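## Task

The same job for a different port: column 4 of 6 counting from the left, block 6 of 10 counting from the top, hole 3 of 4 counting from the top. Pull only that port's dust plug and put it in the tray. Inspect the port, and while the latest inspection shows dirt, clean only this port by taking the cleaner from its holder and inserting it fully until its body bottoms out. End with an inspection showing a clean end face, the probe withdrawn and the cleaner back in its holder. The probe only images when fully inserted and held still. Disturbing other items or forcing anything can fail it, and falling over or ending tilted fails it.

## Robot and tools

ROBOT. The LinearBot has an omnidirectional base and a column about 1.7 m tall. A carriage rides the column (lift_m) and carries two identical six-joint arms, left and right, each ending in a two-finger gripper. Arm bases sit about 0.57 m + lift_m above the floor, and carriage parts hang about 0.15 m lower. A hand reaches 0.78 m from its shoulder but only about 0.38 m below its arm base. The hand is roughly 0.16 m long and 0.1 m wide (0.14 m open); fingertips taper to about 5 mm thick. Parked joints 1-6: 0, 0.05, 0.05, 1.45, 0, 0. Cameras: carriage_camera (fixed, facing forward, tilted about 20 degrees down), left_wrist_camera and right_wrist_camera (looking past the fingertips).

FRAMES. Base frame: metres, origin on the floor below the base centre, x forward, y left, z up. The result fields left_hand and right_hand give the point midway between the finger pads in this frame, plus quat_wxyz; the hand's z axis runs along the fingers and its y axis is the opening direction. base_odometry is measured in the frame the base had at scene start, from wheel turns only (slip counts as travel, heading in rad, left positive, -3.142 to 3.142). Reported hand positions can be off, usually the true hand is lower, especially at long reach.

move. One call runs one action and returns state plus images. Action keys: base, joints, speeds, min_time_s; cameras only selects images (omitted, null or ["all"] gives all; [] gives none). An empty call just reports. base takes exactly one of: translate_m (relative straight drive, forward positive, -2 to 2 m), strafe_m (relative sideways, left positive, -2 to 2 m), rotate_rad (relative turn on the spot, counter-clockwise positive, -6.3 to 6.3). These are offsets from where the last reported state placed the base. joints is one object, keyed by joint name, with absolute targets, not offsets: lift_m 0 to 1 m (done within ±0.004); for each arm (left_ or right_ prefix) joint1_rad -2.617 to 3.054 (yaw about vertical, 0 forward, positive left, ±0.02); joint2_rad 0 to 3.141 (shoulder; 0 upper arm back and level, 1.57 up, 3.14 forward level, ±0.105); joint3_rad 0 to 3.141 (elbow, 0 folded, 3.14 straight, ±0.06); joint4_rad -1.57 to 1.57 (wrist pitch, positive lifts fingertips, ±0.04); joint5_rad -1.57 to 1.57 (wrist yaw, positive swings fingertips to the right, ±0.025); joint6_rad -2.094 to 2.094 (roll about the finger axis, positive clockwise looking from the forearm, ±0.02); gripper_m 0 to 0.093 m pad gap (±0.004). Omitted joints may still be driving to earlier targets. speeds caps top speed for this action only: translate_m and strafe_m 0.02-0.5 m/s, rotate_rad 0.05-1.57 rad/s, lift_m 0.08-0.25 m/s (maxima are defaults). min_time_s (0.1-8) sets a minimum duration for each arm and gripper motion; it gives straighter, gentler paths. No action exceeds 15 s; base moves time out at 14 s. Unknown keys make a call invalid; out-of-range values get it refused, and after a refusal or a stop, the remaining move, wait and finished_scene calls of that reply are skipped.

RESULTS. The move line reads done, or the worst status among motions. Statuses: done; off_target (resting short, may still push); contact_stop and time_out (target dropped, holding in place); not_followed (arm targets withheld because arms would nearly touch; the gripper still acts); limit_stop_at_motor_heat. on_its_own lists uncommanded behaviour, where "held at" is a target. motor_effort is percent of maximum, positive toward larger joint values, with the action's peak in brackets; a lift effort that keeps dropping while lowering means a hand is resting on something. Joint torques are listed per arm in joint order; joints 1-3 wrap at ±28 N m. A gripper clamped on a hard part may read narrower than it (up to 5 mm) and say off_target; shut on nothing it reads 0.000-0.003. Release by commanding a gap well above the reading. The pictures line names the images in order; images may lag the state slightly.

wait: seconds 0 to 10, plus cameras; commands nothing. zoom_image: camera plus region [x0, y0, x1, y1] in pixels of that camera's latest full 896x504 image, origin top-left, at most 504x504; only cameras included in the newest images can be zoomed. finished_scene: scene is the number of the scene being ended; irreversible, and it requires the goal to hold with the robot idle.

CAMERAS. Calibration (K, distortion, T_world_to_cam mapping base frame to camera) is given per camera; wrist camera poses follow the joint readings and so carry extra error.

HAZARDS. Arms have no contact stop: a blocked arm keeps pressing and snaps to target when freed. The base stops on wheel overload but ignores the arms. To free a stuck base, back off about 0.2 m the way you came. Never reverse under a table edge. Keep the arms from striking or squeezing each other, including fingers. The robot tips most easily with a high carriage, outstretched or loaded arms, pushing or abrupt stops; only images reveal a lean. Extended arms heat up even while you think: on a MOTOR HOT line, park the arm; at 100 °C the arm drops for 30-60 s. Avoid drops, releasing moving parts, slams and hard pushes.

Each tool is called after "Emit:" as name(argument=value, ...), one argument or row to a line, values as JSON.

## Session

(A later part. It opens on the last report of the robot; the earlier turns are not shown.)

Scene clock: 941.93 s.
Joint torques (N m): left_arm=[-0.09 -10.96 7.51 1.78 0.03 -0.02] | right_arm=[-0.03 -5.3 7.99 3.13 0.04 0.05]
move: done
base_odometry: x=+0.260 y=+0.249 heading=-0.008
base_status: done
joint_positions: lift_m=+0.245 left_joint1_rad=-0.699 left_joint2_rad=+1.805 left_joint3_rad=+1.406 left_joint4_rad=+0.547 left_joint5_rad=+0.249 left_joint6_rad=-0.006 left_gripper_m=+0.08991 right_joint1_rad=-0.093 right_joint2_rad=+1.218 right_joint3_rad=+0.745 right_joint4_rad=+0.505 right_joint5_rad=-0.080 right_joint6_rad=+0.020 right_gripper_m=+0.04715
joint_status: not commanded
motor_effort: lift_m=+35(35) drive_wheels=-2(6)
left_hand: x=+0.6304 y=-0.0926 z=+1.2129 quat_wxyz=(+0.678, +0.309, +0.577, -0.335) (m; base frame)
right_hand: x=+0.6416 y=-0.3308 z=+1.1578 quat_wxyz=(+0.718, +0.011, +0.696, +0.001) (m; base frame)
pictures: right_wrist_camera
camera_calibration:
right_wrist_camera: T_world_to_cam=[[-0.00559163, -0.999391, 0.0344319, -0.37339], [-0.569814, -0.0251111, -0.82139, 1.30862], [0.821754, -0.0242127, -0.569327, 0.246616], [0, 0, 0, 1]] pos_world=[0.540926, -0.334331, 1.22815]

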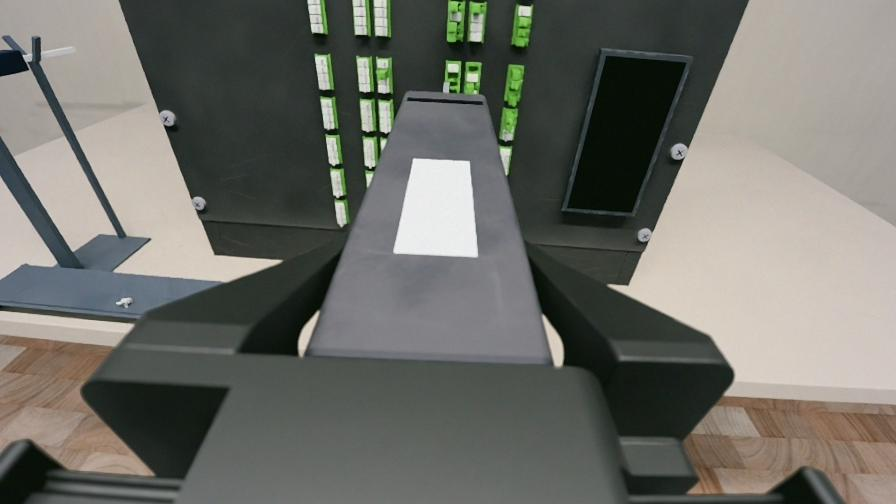

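Emit:
move(
  base={"translate_m":-0.004},
  speeds={"translate_m":0.02},
  cameras=[],
)

Emit:
move(
  base={"strafe_m":-0.003},
  speeds={"strafe_m":0.02},
  cameras=["right_wrist_camera","left_wrist_camera"],
)

Emit:
zoom_image(
  camera="right_wrist_camera",
  region=[425, 50, 465, 110],
)

Emit:
zoom_image(
  camera="left_wrist_camera",
  region=[370, 130, 410, 180],
)

Scene clock: 947.90 s.
Joint torques (N m): left_arm=[0.09 -10.86 7.39 1.8 -0.01 0.06] | right_arm=[0.01 -5.26 8.05 3.11 0.02 0.05]
move: done
base_odometry: x=+0.256 y=+0.249 heading=-0.008
base_status: done
joint_positions: lift_m=+0.245 left_joint1_rad=-0.699 left_joint2_rad=+1.805 left_joint3_rad=+1.406 left_joint4_rad=+0.548 left_joint5_rad=+0.249 left_joint6_rad=-0.006 left_gripper_m=+0.08991 right_joint1_rad=-0.093 right_joint2_rad=+1.218 right_joint3_rad=+0.745 right_joint4_rad=+0.505 right_joint5_rad=-0.080 right_joint6_rad=+0.020 right_gripper_m=+0.04715
joint_status: not commanded
motor_effort: lift_m=+35(35) drive_wheels=+3(8)
left_hand: x=+0.6304 y=-0.0925 z=+1.2130 quat_wxyz=(+0.678, +0.308, +0.577, -0.335) (m; base frame)
right_hand: x=+0.6416 y=-0.3308 z=+1.1578 quat_wxyz=(+0.718, +0.011, +0.696, +0.001) (m; base frame)
pictures: none
No camera images: "cameras" was empty.

Scene clock: 948.47 s.
Joint torques (N m): left_arm=[0.06 -10.97 7.5 1.76 0.02 0.01] | right_arm=[0.12 -5.3 8.08 3.13 0.01 0.05]
move: done
base_odometry: x=+0.256 y=+0.246 heading=-0.007
base_status: done
joint_positions: lift_m=+0.245 left_joint1_rad=-0.701 left_joint2_rad=+1.805 left_joint3_rad=+1.406 left_joint4_rad=+0.548 left_joint5_rad=+0.249 left_joint6_rad=-0.006 left_gripper_m=+0.08991 right_joint1_rad=-0.094 right_joint2_rad=+1.218 right_joint3_rad=+0.745 right_joint4_rad=+0.505 right_joint5_rad=-0.078 right_joint6_rad=+0.020 right_gripper_m=+0.04715
joint_status: not commanded
motor_effort: lift_m=+35(35) drive_wheels=+4(9)
left_hand: x=+0.6298 y=-0.0932 z=+1.2130 quat_wxyz=(+0.677, +0.309, +0.577, -0.336) (m; base frame)
right_hand: x=+0.6416 y=-0.3317 z=+1.1578 quat_wxyz=(+0.718, +0.012, +0.696, +0.000) (m; base frame)
pictures: left_wrist_camera, right_wrist_camera
camera_calibration:
left_wrist_camera: T_world_to_cam=[[-0.818079, -0.574853, -0.017051, 0.486417], [-0.240267, 0.368563, -0.898016, 1.28346], [0.522511, -0.730552, -0.439632, 0.260729], [0, 0, 0, 1]] pos_world=[0.570067, -0.00294095, 1.27548]
right_wrist_camera: T_world_to_cam=[[-0.00817084, -0.999375, 0.0344038, -0.372453], [-0.569889, -0.0236169, -0.821382, 1.30908], [0.821681, -0.0263177, -0.569339, 0.246042], [0, 0, 0, 1]] pos_world=[0.540817, -0.334829, 1.22815]

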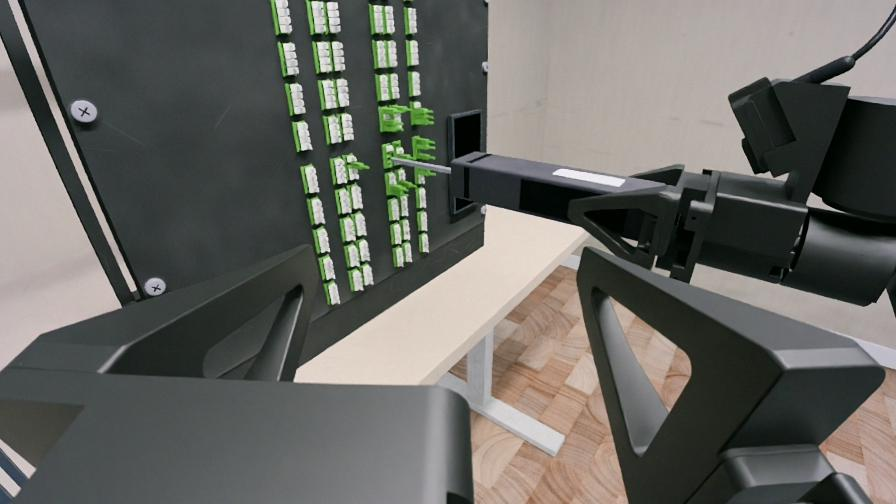

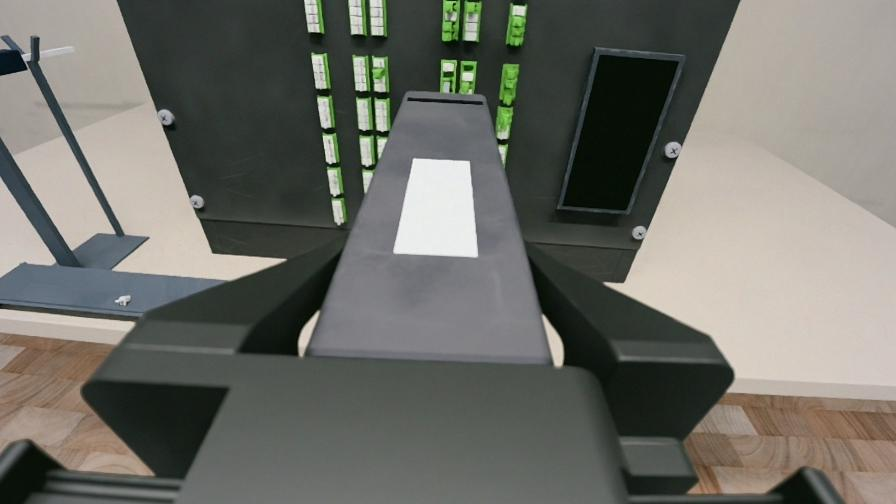

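Scaled by 8.400 from the camera's 896x504 image, which has a finer 1280x720 frame.

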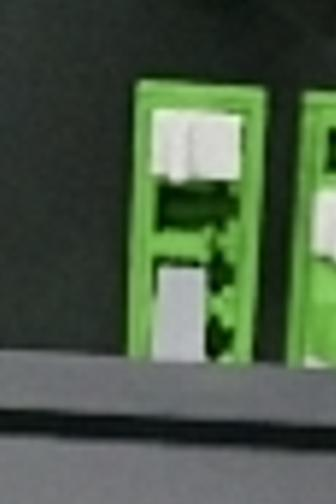

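Scaled by 10.080 from the camera's 896x504 image, which has a finer 1280x720 frame.

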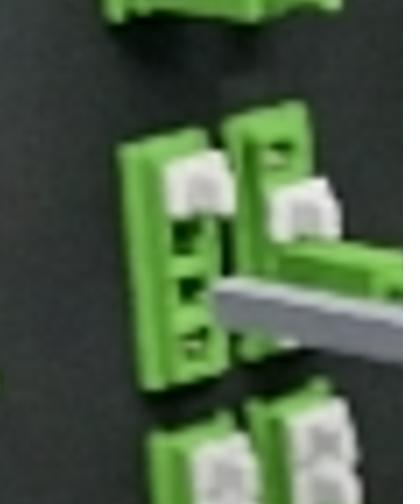

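Emit:
move(
  base={"translate_m":0.003},
  speeds={"translate_m":0.02},
  cameras=["right_wrist_camera","left_wrist_camera"],
)

Emit:
zoom_image(
  camera="right_wrist_camera",
  region=[425, 50, 465, 110],
)

Emit:
zoom_image(
  camera="left_wrist_camera",
  region=[370, 130, 410, 180],
)

Scene clock: 956.00 s.
Joint torques (N m): left_arm=[0.24 -10.97 7.53 1.78 0 0.01] | right_arm=[0.18 -5.31 8.05 3.11 0.01 0.05]
move: done
base_odometry: x=+0.259 y=+0.246 heading=-0.007
base_status: done
joint_positions: lift_m=+0.245 left_joint1_rad=-0.701 left_joint2_rad=+1.805 left_joint3_rad=+1.406 left_joint4_rad=+0.548 left_joint5_rad=+0.249 left_joint6_rad=-0.006 left_gripper_m=+0.08991 right_joint1_rad=-0.094 right_joint2_rad=+1.218 right_joint3_rad=+0.745 right_joint4_rad=+0.506 right_joint5_rad=-0.078 right_joint6_rad=+0.020 right_gripper_m=+0.04715
joint_status: not commanded
motor_effort: lift_m=+35(35) drive_wheels=-1(7)
left_hand: x=+0.6298 y=-0.0932 z=+1.2130 quat_wxyz=(+0.677, +0.309, +0.577, -0.336) (m; base frame)
right_hand: x=+0.6416 y=-0.3317 z=+1.1579 quat_wxyz=(+0.718, +0.012, +0.696, +0.000) (m; base frame)
pictures: left_wrist_camera, right_wrist_camera
camera_calibration:
left_wrist_camera: T_world_to_cam=[[-0.818079, -0.574853, -0.017051, 0.486417], [-0.240267, 0.368563, -0.898016, 1.28346], [0.522511, -0.730552, -0.439632, 0.260729], [0, 0, 0, 1]] pos_world=[0.570067, -0.00294095, 1.27548]
right_wrist_camera: T_world_to_cam=[[-0.00826426, -0.999372, 0.0344577, -0.372468], [-0.569547, -0.0236191, -0.821619, 1.30918], [0.821917, -0.0264154, -0.568994, 0.245457], [0, 0, 0, 1]] pos_world=[0.540818, -0.334829, 1.22815]

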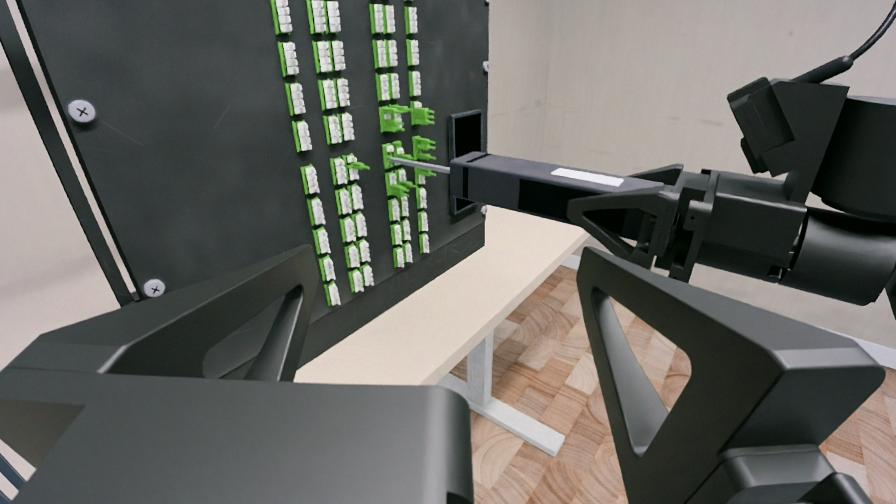

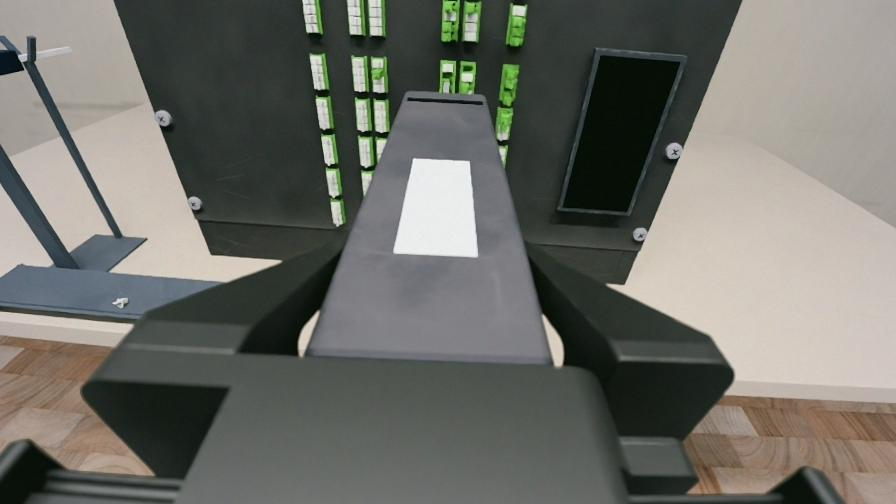

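Scaled by 8.400 from the camera's 896x504 image, which has a finer 1280x720 frame.

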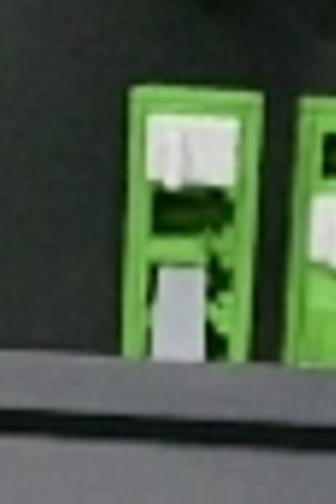

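Scaled by 10.080 from the camera's 896x504 image, which has a finer 1280x720 frame.

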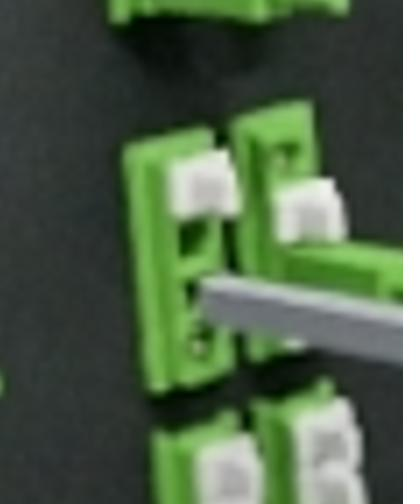

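Emit:
move(
  base={"strafe_m":0.0008},
  joints={"lift_m":0.2448},
  speeds={"lift_m":0.08,"strafe_m":0.02},
  cameras=["right_wrist_camera"],
)

Emit:
zoom_image(
  camera="right_wrist_camera",
  region=[425, 50, 465, 110],
)

Scene clock: 959.73 s.
Joint torques (N m): left_arm=[0.17 -10.93 7.71 1.78 -0.04 0.03] | right_arm=[0.12 -5.29 8.05 3.11 0.02 0.05]
move: done
base_odometry: x=+0.259 y=+0.247 heading=-0.008
base_status: done
joint_positions: lift_m=+0.245 left_joint1_rad=-0.701 left_joint2_rad=+1.805 left_joint3_rad=+1.406 left_joint4_rad=+0.548 left_joint5_rad=+0.249 left_joint6_rad=-0.006 left_gripper_m=+0.08991 right_joint1_rad=-0.094 right_joint2_rad=+1.218 right_joint3_rad=+0.745 right_joint4_rad=+0.506 right_joint5_rad=-0.078 right_joint6_rad=+0.020 right_gripper_m=+0.04715
joint_status: all done
motor_effort: lift_m=+33(33) drive_wheels=-2(6)
left_hand: x=+0.6298 y=-0.0932 z=+1.2127 quat_wxyz=(+0.677, +0.309, +0.577, -0.336) (m; base frame)
right_hand: x=+0.6416 y=-0.3317 z=+1.1575 quat_wxyz=(+0.718, +0.012, +0.696, +0.000) (m; base frame)
pictures: right_wrist_camera
camera_calibration:
right_wrist_camera: T_world_to_cam=[[-0.00826426, -0.999372, 0.0344577, -0.372458], [-0.569547, -0.0236191, -0.821619, 1.30894], [0.821917, -0.0264154, -0.568994, 0.245287], [0, 0, 0, 1]] pos_world=[0.540818, -0.334829, 1.22785]

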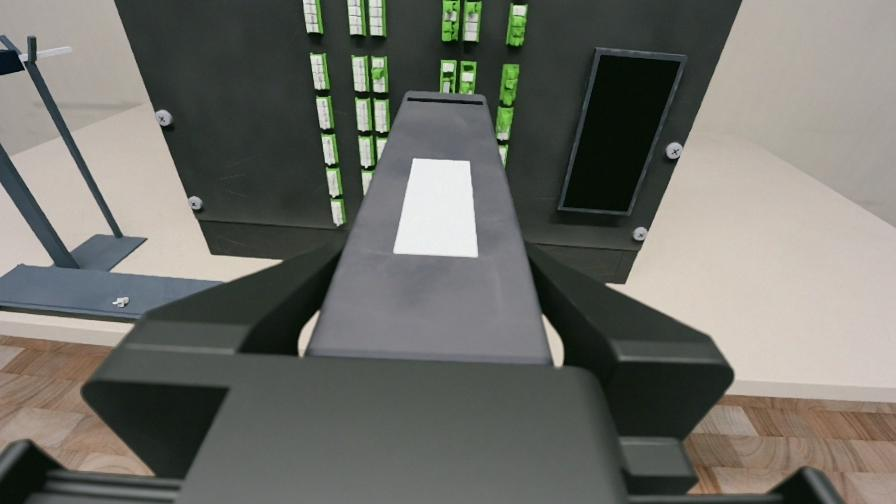

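Scaled by 8.400 from the camera's 896x504 image, which has a finer 1280x720 frame.

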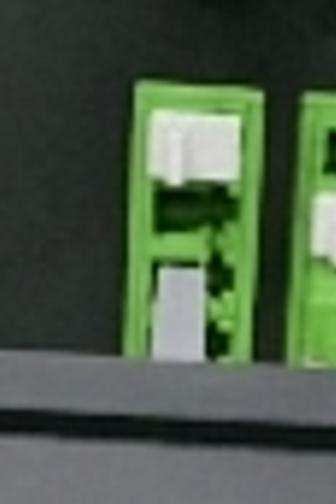

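Emit:
move(
  base={"translate_m":0.003},
  speeds={"translate_m":0.02},
  cameras=["right_wrist_camera"],
)

Emit:
zoom_image(
  camera="right_wrist_camera",
  region=[425, 50, 465, 110],
)

Scene clock: 963.20 s.
Joint torques (N m): left_arm=[0.05 -11.1 7.41 1.78 -0.01 0.07] | right_arm=[0.14 -4.79 8.27 3.14 0.01 0.05]
move: done
base_odometry: x=+0.262 y=+0.246 heading=-0.008
base_status: done
joint_positions: lift_m=+0.245 left_joint1_rad=-0.701 left_joint2_rad=+1.805 left_joint3_rad=+1.406 left_joint4_rad=+0.547 left_joint5_rad=+0.249 left_joint6_rad=-0.006 left_gripper_m=+0.08991 right_joint1_rad=-0.094 right_joint2_rad=+1.213 right_joint3_rad=+0.743 right_joint4_rad=+0.503 right_joint5_rad=-0.080 right_joint6_rad=+0.020 right_gripper_m=+0.04715
joint_status: not commanded
motor_effort: lift_m=+33(33) drive_wheels=-2(7)
left_hand: x=+0.6298 y=-0.0932 z=+1.2126 quat_wxyz=(+0.677, +0.309, +0.577, -0.336) (m; base frame)
right_hand: x=+0.6404 y=-0.3312 z=+1.1581 quat_wxyz=(+0.719, +0.011, +0.695, +0.001) (m; base frame)
pictures: right_wrist_camera
camera_calibration:
right_wrist_camera: T_world_to_cam=[[-0.00637664, -0.999382, 0.0345768, -0.373455], [-0.568937, -0.0248098, -0.822007, 1.30842], [0.822356, -0.0249137, -0.568427, 0.246125], [0, 0, 0, 1]] pos_world=[0.539626, -0.334631, 1.22835]

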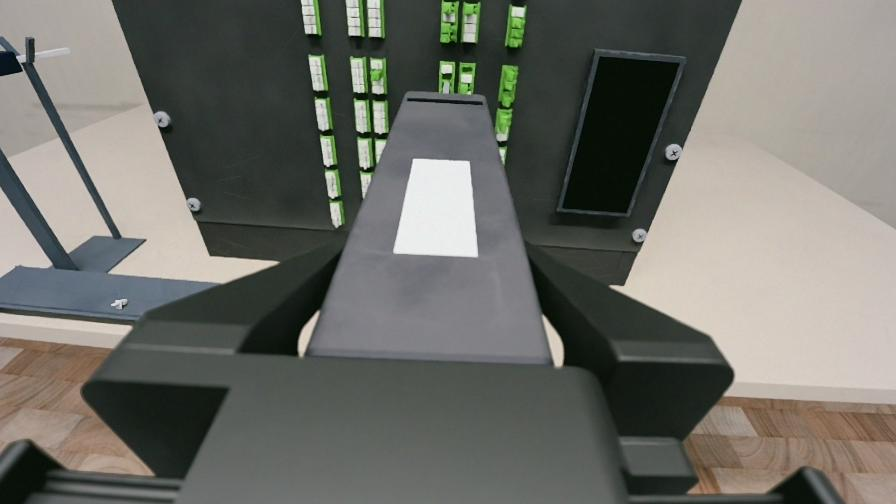

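Scaled by 8.400 from the camera's 896x504 image, which has a finer 1280x720 frame.

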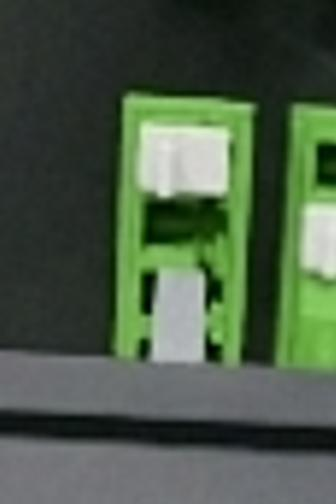

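Emit:
move(
  base={"translate_m":-0.003},
  joints={"lift_m":0.2438},
  speeds={"lift_m":0.08,"translate_m":0.02},
  cameras=[],
)

Emit:
move(
  base={"strafe_m":0.001},
  speeds={"strafe_m":0.02},
  cameras=["right_wrist_camera"],
)

Emit:
zoom_image(
  camera="right_wrist_camera",
  region=[425, 50, 465, 110],
)

Scene clock: 970.40 s.
Joint torques (N m): left_arm=[0.25 -10.96 7.57 1.8 -0.02 0.02] | right_arm=[0.13 -5.11 8.14 3.11 0.03 0.05]
move: done
base_odometry: x=+0.259 y=+0.246 heading=-0.008
base_status: done
joint_positions: lift_m=+0.244 left_joint1_rad=-0.701 left_joint2_rad=+1.805 left_joint3_rad=+1.406 left_joint4_rad=+0.547 left_joint5_rad=+0.249 left_joint6_rad=-0.006 left_gripper_m=+0.08991 right_joint1_rad=-0.094 right_joint2_rad=+1.216 right_joint3_rad=+0.743 right_joint4_rad=+0.506 right_joint5_rad=-0.080 right_joint6_rad=+0.020 right_gripper_m=+0.04715
joint_status: all done
motor_effort: lift_m=+34(35) drive_wheels=+1(6)
left_hand: x=+0.6296 y=-0.0933 z=+1.2116 quat_wxyz=(+0.677, +0.309, +0.577, -0.336) (m; base frame)
right_hand: x=+0.6411 y=-0.3313 z=+1.1564 quat_wxyz=(+0.719, +0.011, +0.695, +0.001) (m; base frame)
pictures: none
No camera images: "cameras" was empty.

Scene clock: 970.93 s.
Joint torques (N m): left_arm=[0.32 -10.95 7.49 1.78 0.01 0.03] | right_arm=[0.1 -5.03 8.18 3.11 0.02 0.05]
move: done
base_odometry: x=+0.259 y=+0.247 heading=-0.008
base_status: done
joint_positions: lift_m=+0.244 left_joint1_rad=-0.701 left_joint2_rad=+1.805 left_joint3_rad=+1.406 left_joint4_rad=+0.547 left_joint5_rad=+0.249 left_joint6_rad=-0.006 left_gripper_m=+0.08991 right_joint1_rad=-0.094 right_joint2_rad=+1.216 right_joint3_rad=+0.743 right_joint4_rad=+0.506 right_joint5_rad=-0.080 right_joint6_rad=+0.020 right_gripper_m=+0.04715
joint_status: not commanded
motor_effort: lift_m=+34(34) drive_wheels=+0(4)
left_hand: x=+0.6296 y=-0.0933 z=+1.2116 quat_wxyz=(+0.677, +0.309, +0.577, -0.336) (m; base frame)
right_hand: x=+0.6411 y=-0.3312 z=+1.1564 quat_wxyz=(+0.719, +0.011, +0.695, +0.001) (m; base frame)
pictures: right_wrist_camera
camera_calibration:
right_wrist_camera: T_world_to_cam=[[-0.00628211, -0.999384, 0.0345218, -0.37328], [-0.569231, -0.0248094, -0.821803, 1.30742], [0.822153, -0.0248136, -0.568725, 0.245151], [0, 0, 0, 1]] pos_world=[0.540326, -0.334531, 1.22675]

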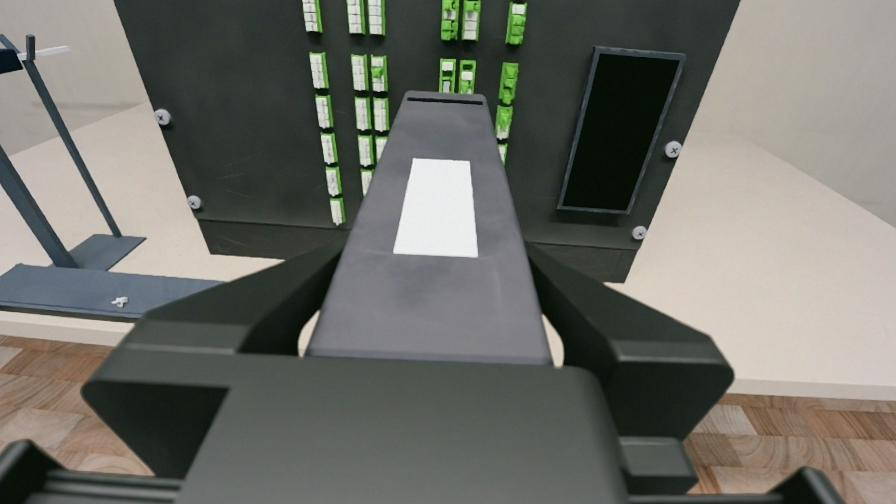

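Scaled by 8.400 from the camera's 896x504 image, which has a finer 1280x720 frame.

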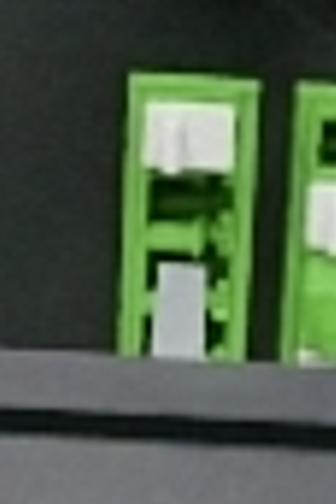

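Emit:
move(
  base={"strafe_m":0.001},
  joints={"lift_m":0.2441},
  speeds={"strafe_m":0.02,"lift_m":0.08},
  cameras=["right_wrist_camera"],
)

Emit:
zoom_image(
  camera="right_wrist_camera",
  region=[425, 50, 465, 110],
)

Scene clock: 976.67 s.
Joint torques (N m): left_arm=[0.17 -10.95 7.66 1.77 -0.02 0.01] | right_arm=[0.14 -5.18 8.18 3.1 0 0.05]
move: done
base_odometry: x=+0.259 y=+0.248 heading=-0.009
base_status: done
joint_positions: lift_m=+0.244 left_joint1_rad=-0.701 left_joint2_rad=+1.805 left_joint3_rad=+1.406 left_joint4_rad=+0.547 left_joint5_rad=+0.249 left_joint6_rad=-0.006 left_gripper_m=+0.08991 right_joint1_rad=-0.094 right_joint2_rad=+1.216 right_joint3_rad=+0.743 right_joint4_rad=+0.506 right_joint5_rad=-0.080 right_joint6_rad=+0.020 right_gripper_m=+0.04715
joint_status: all done
motor_effort: lift_m=+35(36) drive_wheels=-2(6)
left_hand: x=+0.6298 y=-0.0932 z=+1.2117 quat_wxyz=(+0.677, +0.309, +0.577, -0.336) (m; base frame)
right_hand: x=+0.6411 y=-0.3312 z=+1.1566 quat_wxyz=(+0.719, +0.011, +0.695, +0.001) (m; base frame)
pictures: right_wrist_camera
camera_calibration:
right_wrist_camera: T_world_to_cam=[[-0.00628211, -0.999384, 0.0345218, -0.373283], [-0.569231, -0.0248094, -0.821803, 1.3075], [0.822153, -0.0248136, -0.568725, 0.245208], [0, 0, 0, 1]] pos_world=[0.540326, -0.334531, 1.22685]

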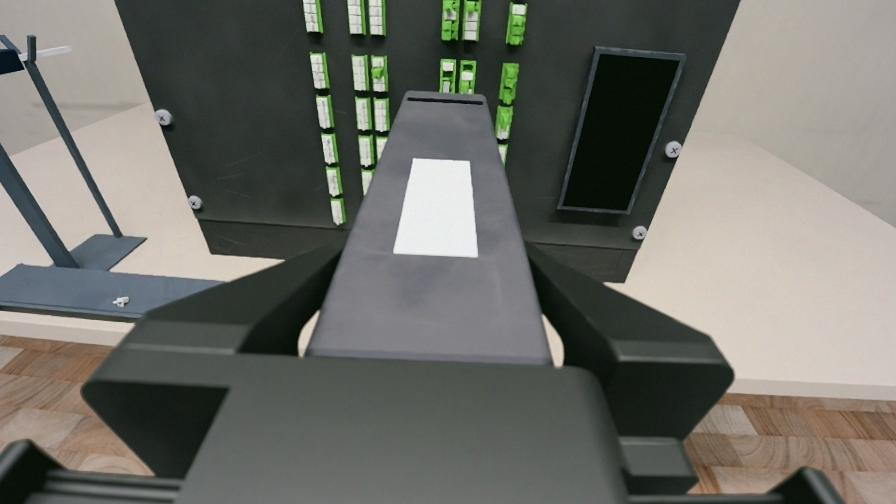

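Scaled by 8.400 from the camera's 896x504 image, which has a finer 1280x720 frame.

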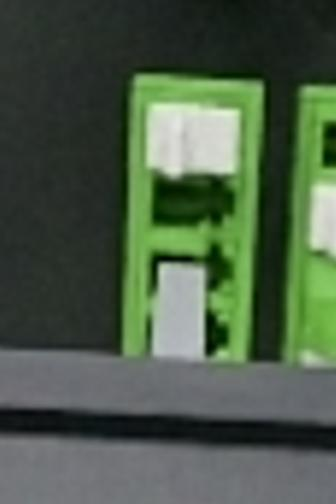

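Emit:
move(
  base={"strafe_m":0.001},
  speeds={"strafe_m":0.02},
  cameras=[],
)

Emit:
move(
  base={"translate_m":0.002},
  speeds={"translate_m":0.02},
  cameras=["right_wrist_camera"],
)

Emit:
zoom_image(
  camera="right_wrist_camera",
  region=[425, 50, 465, 110],
)

Scene clock: 982.07 s.
Joint torques (N m): left_arm=[0.29 -11.08 7.45 1.79 -0.03 0.05] | right_arm=[0.05 -5.12 8.17 3.11 0.02 0.05]
move: done
base_odometry: x=+0.259 y=+0.249 heading=-0.009
base_status: done
joint_positions: lift_m=+0.244 left_joint1_rad=-0.701 left_joint2_rad=+1.805 left_joint3_rad=+1.406 left_joint4_rad=+0.547 left_joint5_rad=+0.249 left_joint6_rad=-0.006 left_gripper_m=+0.08991 right_joint1_rad=-0.094 right_joint2_rad=+1.216 right_joint3_rad=+0.743 right_joint4_rad=+0.506 right_joint5_rad=-0.079 right_joint6_rad=+0.020 right_gripper_m=+0.04715
joint_status: not commanded
motor_effort: lift_m=+35(35) drive_wheels=-2(5)
left_hand: x=+0.6298 y=-0.0932 z=+1.2117 quat_wxyz=(+0.677, +0.309, +0.577, -0.336) (m; base frame)
right_hand: x=+0.6411 y=-0.3313 z=+1.1566 quat_wxyz=(+0.719, +0.011, +0.695, +0.001) (m; base frame)
pictures: none
No camera images: "cameras" was empty.

Scene clock: 982.67 s.
Joint torques (N m): left_arm=[0.05 -10.93 7.45 1.78 0 0.03] | right_arm=[0.12 -5.15 8.18 3.1 0.02 0.05]
move: done
base_odometry: x=+0.261 y=+0.249 heading=-0.010
base_status: done
joint_positions: lift_m=+0.244 left_joint1_rad=-0.700 left_joint2_rad=+1.805 left_joint3_rad=+1.406 left_joint4_rad=+0.547 left_joint5_rad=+0.249 left_joint6_rad=-0.006 left_gripper_m=+0.08991 right_joint1_rad=-0.094 right_joint2_rad=+1.216 right_joint3_rad=+0.743 right_joint4_rad=+0.506 right_joint5_rad=-0.079 right_joint6_rad=+0.020 right_gripper_m=+0.04715
joint_status: not commanded
motor_effort: lift_m=+35(35) drive_wheels=-3(8)
left_hand: x=+0.6299 y=-0.0931 z=+1.2117 quat_wxyz=(+0.677, +0.309, +0.577, -0.336) (m; base frame)
right_hand: x=+0.6411 y=-0.3313 z=+1.1565 quat_wxyz=(+0.718, +0.011, +0.696, +0.001) (m; base frame)
pictures: right_wrist_camera
camera_calibration:
right_wrist_camera: T_world_to_cam=[[-0.00704453, -0.999381, 0.0344604, -0.37289], [-0.569535, -0.0243159, -0.821607, 1.30756], [0.821937, -0.0254143, -0.569011, 0.245337], [0, 0, 0, 1]] pos_world=[0.540422, -0.33463, 1.22675]

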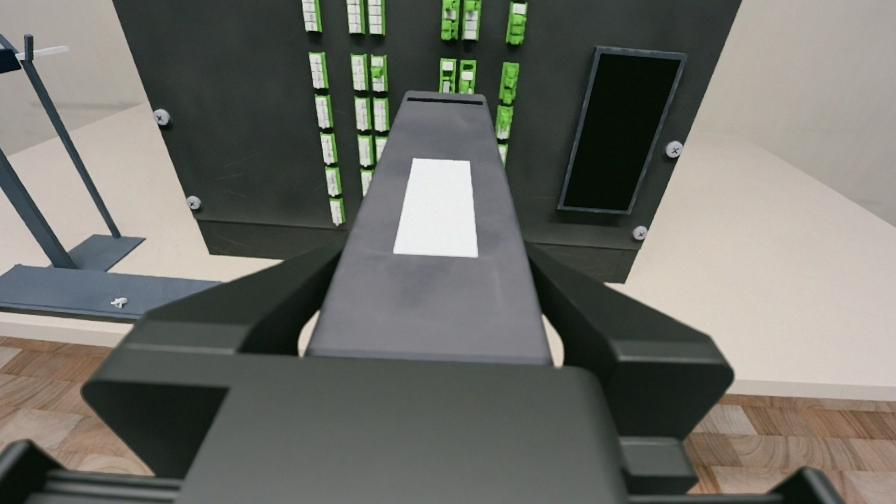

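Scaled by 8.400 from the camera's 896x504 image, which has a finer 1280x720 frame.

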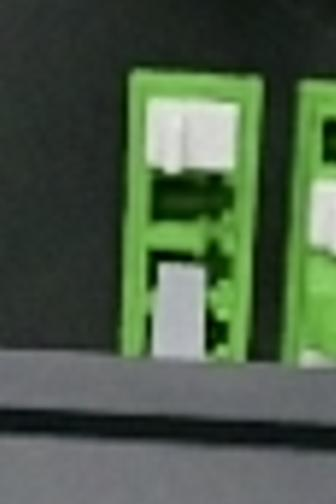

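Emit:
move(
  base={"strafe_m":0.001},
  joints={"lift_m":0.2447},
  speeds={"strafe_m":0.02,"lift_m":0.08},
  cameras=["right_wrist_camera","left_wrist_camera"],
)

Emit:
zoom_image(
  camera="right_wrist_camera",
  region=[425, 50, 465, 110],
)

Emit:
zoom_image(
  camera="left_wrist_camera",
  region=[370, 130, 410, 180],
)

Scene clock: 986.70 s.
Joint torques (N m): left_arm=[0.24 -10.95 7.62 1.79 -0.02 0.04] | right_arm=[0.09 -5.12 8.21 3.1 0.02 0.05]
move: done
base_odometry: x=+0.260 y=+0.250 heading=-0.010
base_status: done
joint_positions: lift_m=+0.245 left_joint1_rad=-0.700 left_joint2_rad=+1.805 left_joint3_rad=+1.406 left_joint4_rad=+0.547 left_joint5_rad=+0.249 left_joint6_rad=-0.006 left_gripper_m=+0.08991 right_joint1_rad=-0.094 right_joint2_rad=+1.216 right_joint3_rad=+0.743 right_joint4_rad=+0.506 right_joint5_rad=-0.079 right_joint6_rad=+0.020 right_gripper_m=+0.04715
joint_status: all done
motor_effort: lift_m=+35(38) drive_wheels=-2(3)
left_hand: x=+0.6299 y=-0.0931 z=+1.2123 quat_wxyz=(+0.677, +0.309, +0.577, -0.336) (m; base frame)
right_hand: x=+0.6411 y=-0.3312 z=+1.1572 quat_wxyz=(+0.719, +0.011, +0.695, +0.001) (m; base frame)
pictures: left_wrist_camera, right_wrist_camera
camera_calibration:
left_wrist_camera: T_world_to_cam=[[-0.818047, -0.5749, -0.0170005, 0.486546], [-0.240516, 0.36879, -0.897856, 1.28287], [0.522447, -0.7304, -0.43996, 0.260889], [0, 0, 0, 1]] pos_world=[0.570267, -0.00284098, 1.27488]
right_wrist_camera: T_world_to_cam=[[-0.00705917, -0.999381, 0.0344551, -0.3728], [-0.569239, -0.0243123, -0.821813, 1.30817], [0.822142, -0.0254145, -0.568715, 0.245344], [0, 0, 0, 1]] pos_world=[0.540323, -0.33453, 1.22745]

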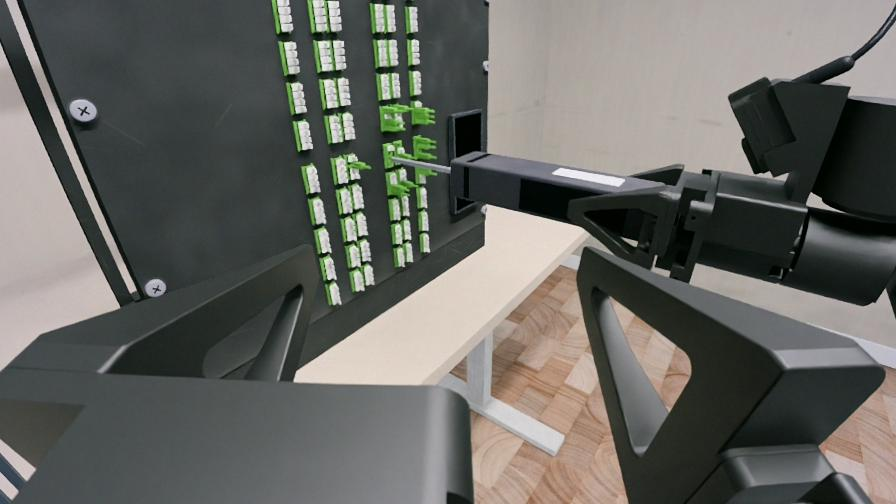

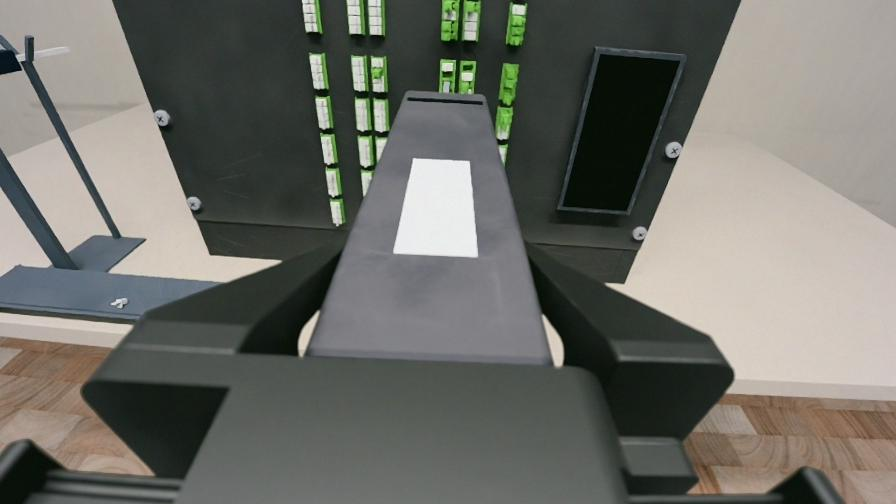

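Scaled by 8.400 from the camera's 896x504 image, which has a finer 1280x720 frame.

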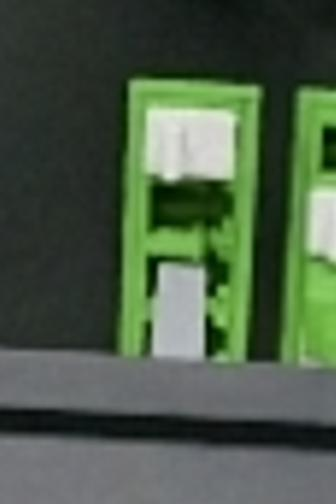

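Scaled by 10.080 from the camera's 896x504 image, which has a finer 1280x720 frame.

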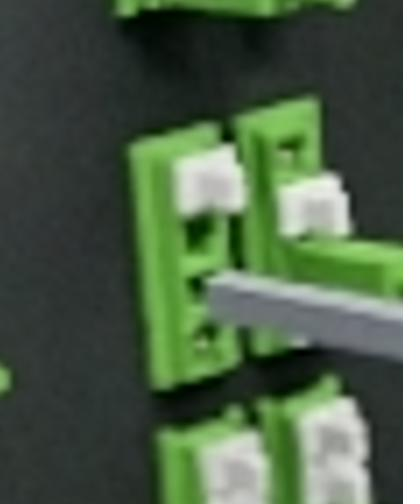

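Emit:
move(
  base={"strafe_m":0.0015},
  speeds={"strafe_m":0.02},
  cameras=["right_wrist_camera"],
)

Emit:
zoom_image(
  camera="right_wrist_camera",
  region=[425, 50, 465, 110],
)

Scene clock: 991.40 s.
Joint torques (N m): left_arm=[0.09 -10.96 7.5 1.79 0 0.03] | right_arm=[0.05 -5.11 8.18 3.11 0.01 0.05]
move: done
base_odometry: x=+0.260 y=+0.251 heading=-0.011
base_status: done
joint_positions: lift_m=+0.245 left_joint1_rad=-0.700 left_joint2_rad=+1.805 left_joint3_rad=+1.406 left_joint4_rad=+0.547 left_joint5_rad=+0.249 left_joint6_rad=-0.006 left_gripper_m=+0.08991 right_joint1_rad=-0.093 right_joint2_rad=+1.216 right_joint3_rad=+0.743 right_joint4_rad=+0.506 right_joint5_rad=-0.078 right_joint6_rad=+0.020 right_gripper_m=+0.04715
joint_status: not commanded
motor_effort: lift_m=+35(35) drive_wheels=-2(7)
left_hand: x=+0.6299 y=-0.0930 z=+1.2123 quat_wxyz=(+0.677, +0.309, +0.577, -0.336) (m; base frame)
right_hand: x=+0.6411 y=-0.3312 z=+1.1572 quat_wxyz=(+0.719, +0.011, +0.695, +0.001) (m; base frame)
pictures: right_wrist_camera
camera_calibration:
right_wrist_camera: T_world_to_cam=[[-0.00741939, -0.999378, 0.0344623, -0.372513], [-0.569243, -0.0241132, -0.821816, 1.30825], [0.822136, -0.0257148, -0.56871, 0.245244], [0, 0, 0, 1]] pos_world=[0.540322, -0.334429, 1.22745]

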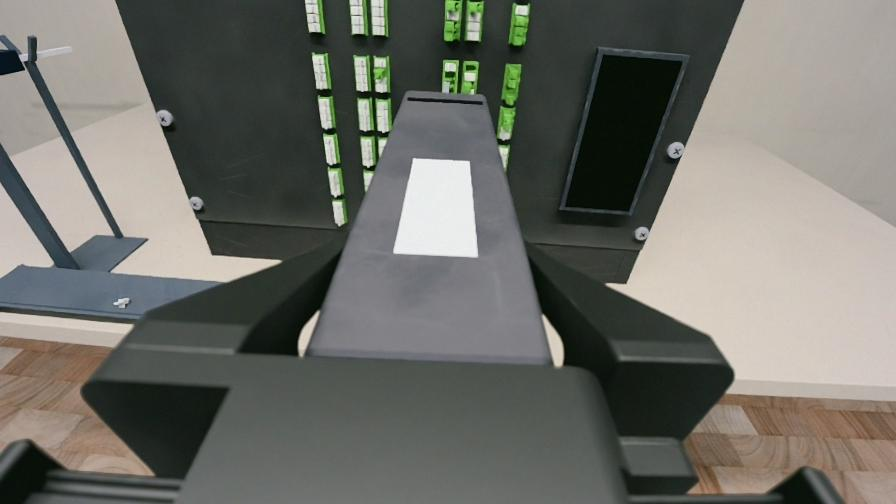

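Scaled by 8.400 from the camera's 896x504 image, which has a finer 1280x720 frame.

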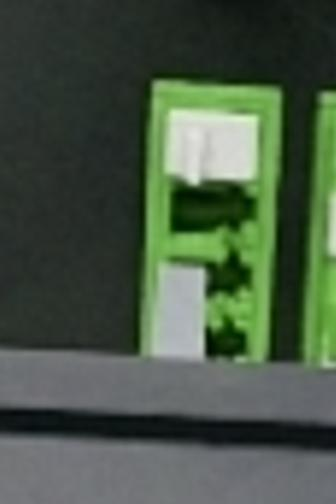

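Emit:
move(
  base={"translate_m":0.002},
  speeds={"translate_m":0.02},
  cameras=["right_wrist_camera"],
)

Emit:
zoom_image(
  camera="right_wrist_camera",
  region=[425, 50, 465, 110],
)

Scene clock: 996.27 s.
Joint torques (N m): left_arm=[0.05 -10.85 7.51 1.77 0.01 0.06] | right_arm=[0.05 -4.89 8.21 3.12 0.03 0.05]
move: done
base_odometry: x=+0.262 y=+0.251 heading=-0.011
base_status: done
joint_positions: lift_m=+0.245 left_joint1_rad=-0.700 left_joint2_rad=+1.805 left_joint3_rad=+1.406 left_joint4_rad=+0.547 left_joint5_rad=+0.249 left_joint6_rad=-0.006 left_gripper_m=+0.08991 right_joint1_rad=-0.093 right_joint2_rad=+1.213 right_joint3_rad=+0.742 right_joint4_rad=+0.505 right_joint5_rad=-0.080 right_joint6_rad=+0.020 right_gripper_m=+0.04715
joint_status: not commanded
motor_effort: lift_m=+35(35) drive_wheels=-2(8)
left_hand: x=+0.6302 y=-0.0927 z=+1.2122 quat_wxyz=(+0.677, +0.309, +0.577, -0.336) (m; base frame)
right_hand: x=+0.6406 y=-0.3308 z=+1.1577 quat_wxyz=(+0.719, +0.011, +0.695, +0.001) (m; base frame)
pictures: right_wrist_camera
camera_calibration:
right_wrist_camera: T_world_to_cam=[[-0.00562332, -0.999384, 0.0346408, -0.373524], [-0.568289, -0.0253098, -0.822439, 1.30809], [0.82281, -0.0243108, -0.567797, 0.244947], [0, 0, 0, 1]] pos_world=[0.539731, -0.334231, 1.22785]

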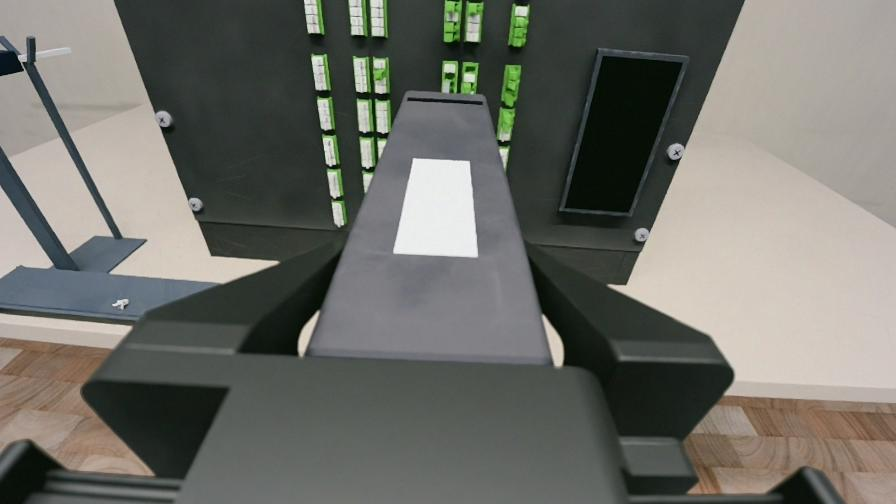

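Scaled by 8.400 from the camera's 896x504 image, which has a finer 1280x720 frame.

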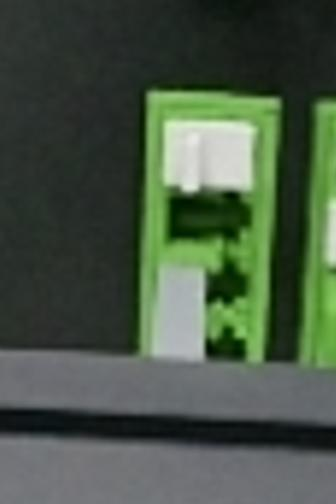

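Emit:
move(
  joints={"lift_m":0.2442},
  speeds={"lift_m":0.08},
  cameras=[],
)

Emit:
move(
  base={"strafe_m":-0.001},
  speeds={"strafe_m":0.02},
  cameras=["right_wrist_camera"],
)

Emit:
zoom_image(
  camera="right_wrist_camera",
  region=[425, 50, 465, 110],
)

Scene clock: 1000.00 s.
Joint torques (N m): left_arm=[0.29 -11.04 7.47 1.79 0.01 0.02] | right_arm=[0.06 -4.93 8.17 3.11 0.03 0.05]
move: done
base_odometry: x=+0.262 y=+0.251 heading=-0.011
base_status: not commanded
joint_positions: lift_m=+0.244 left_joint1_rad=-0.700 left_joint2_rad=+1.805 left_joint3_rad=+1.406 left_joint4_rad=+0.547 left_joint5_rad=+0.249 left_joint6_rad=-0.006 left_gripper_m=+0.08991 right_joint1_rad=-0.093 right_joint2_rad=+1.213 right_joint3_rad=+0.742 right_joint4_rad=+0.505 right_joint5_rad=-0.080 right_joint6_rad=+0.020 right_gripper_m=+0.04715
joint_status: all done
motor_effort: lift_m=+33(33) drive_wheels=-2(2)
left_hand: x=+0.6302 y=-0.0927 z=+1.2119 quat_wxyz=(+0.677, +0.309, +0.577, -0.336) (m; base frame)
right_hand: x=+0.6406 y=-0.3308 z=+1.1574 quat_wxyz=(+0.719, +0.011, +0.695, +0.001) (m; base frame)
pictures: none
No camera images: "cameras" was empty.

Scene clock: 1000.53 s.
Joint torques (N m): left_arm=[0.31 -11 7.46 1.8 -0.02 0.09] | right_arm=[-0.01 -4.93 8.24 3.11 0.06 0.05]
move: done
base_odometry: x=+0.262 y=+0.250 heading=-0.011
base_status: done
joint_positions: lift_m=+0.244 left_joint1_rad=-0.701 left_joint2_rad=+1.805 left_joint3_rad=+1.406 left_joint4_rad=+0.547 left_joint5_rad=+0.249 left_joint6_rad=-0.006 left_gripper_m=+0.08991 right_joint1_rad=-0.093 right_joint2_rad=+1.213 right_joint3_rad=+0.742 right_joint4_rad=+0.506 right_joint5_rad=-0.083 right_joint6_rad=+0.020 right_gripper_m=+0.04715
joint_status: not commanded
motor_effort: lift_m=+33(33) drive_wheels=+2(3)
left_hand: x=+0.6296 y=-0.0934 z=+1.2120 quat_wxyz=(+0.677, +0.309, +0.577, -0.336) (m; base frame)
right_hand: x=+0.6406 y=-0.3303 z=+1.1575 quat_wxyz=(+0.719, +0.009, +0.695, +0.002) (m; base frame)
pictures: right_wrist_camera
camera_calibration:
right_wrist_camera: T_world_to_cam=[[-0.00263959, -0.999393, 0.0347487, -0.375062], [-0.567907, -0.0271033, -0.822646, 1.30731], [0.823089, -0.0219055, -0.56749, 0.245049], [0, 0, 0, 1]] pos_world=[0.539741, -0.334034, 1.22755]

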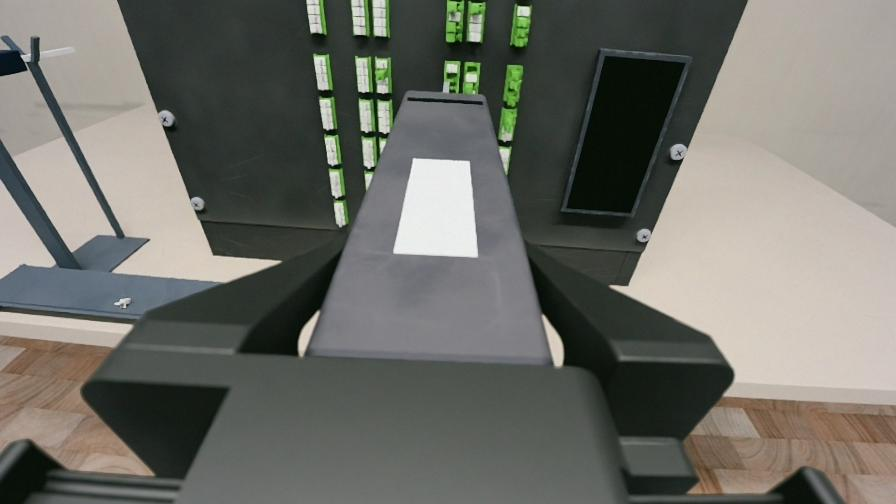

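Scaled by 8.400 from the camera's 896x504 image, which has a finer 1280x720 frame.

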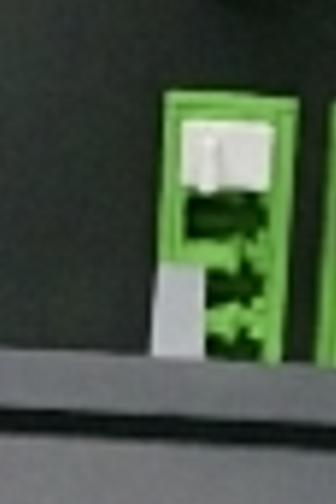

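Emit:
move(
  base={"translate_m":-0.004},
  speeds={"translate_m":0.02},
  cameras=[],
)

Emit:
move(
  joints={"right_joint5_rad":-0.060},
  cameras=[],
)

Emit:
move(
  joints={"right_joint5_rad":-0.076},
  cameras=["right_wrist_camera"],
)

Emit:
zoom_image(
  camera="right_wrist_camera",
  region=[425, 50, 465, 110],
)

Scene clock: 1005.70 s.
Joint torques (N m): left_arm=[0.32 -11.02 7.51 1.8 0 0.02] | right_arm=[0.05 -4.96 8.27 3.11 0.06 0.05]
move: done
base_odometry: x=+0.259 y=+0.250 heading=-0.011
base_status: done
joint_positions: lift_m=+0.244 left_joint1_rad=-0.701 left_joint2_rad=+1.805 left_joint3_rad=+1.406 left_joint4_rad=+0.547 left_joint5_rad=+0.249 left_joint6_rad=-0.006 left_gripper_m=+0.08991 right_joint1_rad=-0.093 right_joint2_rad=+1.215 right_joint3_rad=+0.742 right_joint4_rad=+0.506 right_joint5_rad=-0.083 right_joint6_rad=+0.020 right_gripper_m=+0.04715
joint_status: not commanded
motor_effort: lift_m=+33(33) drive_wheels=+3(7)
left_hand: x=+0.6294 y=-0.0935 z=+1.2120 quat_wxyz=(+0.677, +0.309, +0.577, -0.336) (m; base frame)
right_hand: x=+0.6408 y=-0.3303 z=+1.1570 quat_wxyz=(+0.719, +0.009, +0.695, +0.002) (m; base frame)
pictures: none
No camera images: "cameras" was empty.

Scene clock: 1006.03 s.
Joint torques (N m): left_arm=[0.03 -10.91 7.41 1.74 -0.03 -0.01] | right_arm=[0.06 -4.96 8.32 3.12 0.09 0.05]
move: done
base_odometry: x=+0.259 y=+0.250 heading=-0.011
base_status: not commanded
joint_positions: lift_m=+0.244 left_joint1_rad=-0.701 left_joint2_rad=+1.805 left_joint3_rad=+1.406 left_joint4_rad=+0.547 left_joint5_rad=+0.249 left_joint6_rad=-0.006 left_gripper_m=+0.08991 right_joint1_rad=-0.093 right_joint2_rad=+1.215 right_joint3_rad=+0.742 right_joint4_rad=+0.506 right_joint5_rad=-0.071 right_joint6_rad=+0.020 right_gripper_m=+0.04715
joint_status: all done
motor_effort: lift_m=+33(33) drive_wheels=+3(3)
left_hand: x=+0.6294 y=-0.0935 z=+1.2120 quat_wxyz=(+0.677, +0.309, +0.577, -0.336) (m; base frame)
right_hand: x=+0.6408 y=-0.3324 z=+1.1570 quat_wxyz=(+0.719, +0.014, +0.695, -0.002) (m; base frame)
pictures: none
No camera images: "cameras" was empty.

Scene clock: 1006.37 s.
Joint torques (N m): left_arm=[0.09 -10.85 7.5 1.74 0 0.02] | right_arm=[0.06 -4.98 8.27 3.12 -0.06 0.05]
move: done
base_odometry: x=+0.259 y=+0.250 heading=-0.011
base_status: not commanded
joint_positions: lift_m=+0.244 left_joint1_rad=-0.701 left_joint2_rad=+1.805 left_joint3_rad=+1.406 left_joint4_rad=+0.547 left_joint5_rad=+0.249 left_joint6_rad=-0.006 left_gripper_m=+0.08991 right_joint1_rad=-0.093 right_joint2_rad=+1.215 right_joint3_rad=+0.742 right_joint4_rad=+0.506 right_joint5_rad=-0.071 right_joint6_rad=+0.020 right_gripper_m=+0.04715
joint_status: all done
motor_effort: lift_m=+33(33) drive_wheels=+3(3)
left_hand: x=+0.6294 y=-0.0935 z=+1.2120 quat_wxyz=(+0.677, +0.309, +0.577, -0.336) (m; base frame)
right_hand: x=+0.6408 y=-0.3324 z=+1.1570 quat_wxyz=(+0.719, +0.014, +0.695, -0.002) (m; base frame)
pictures: right_wrist_camera
camera_calibration:
right_wrist_camera: T_world_to_cam=[[-0.0147267, -0.999303, 0.0343015, -0.368933], [-0.569086, -0.0198302, -0.822039, 1.30951], [0.822146, -0.0316265, -0.568398, 0.243011], [0, 0, 0, 1]] pos_world=[0.539999, -0.335022, 1.22725]

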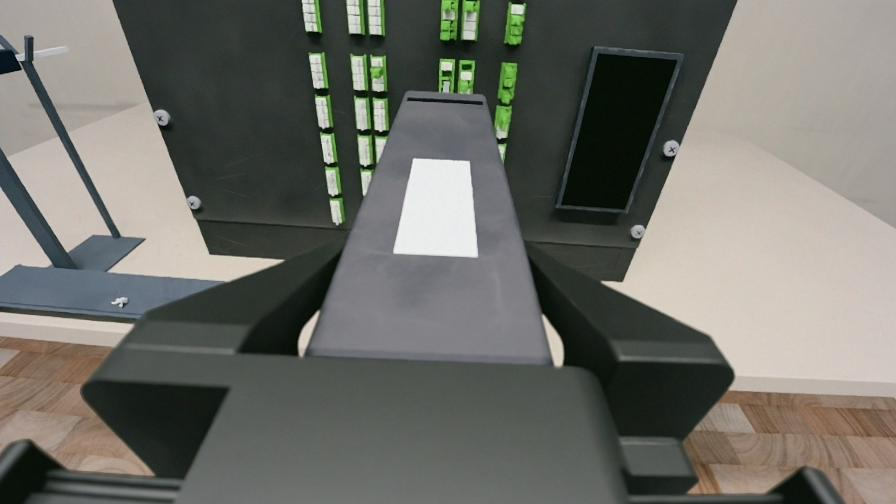

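Scaled by 8.400 from the camera's 896x504 image, which has a finer 1280x720 frame.

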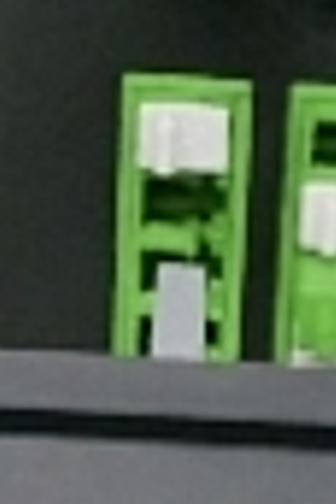

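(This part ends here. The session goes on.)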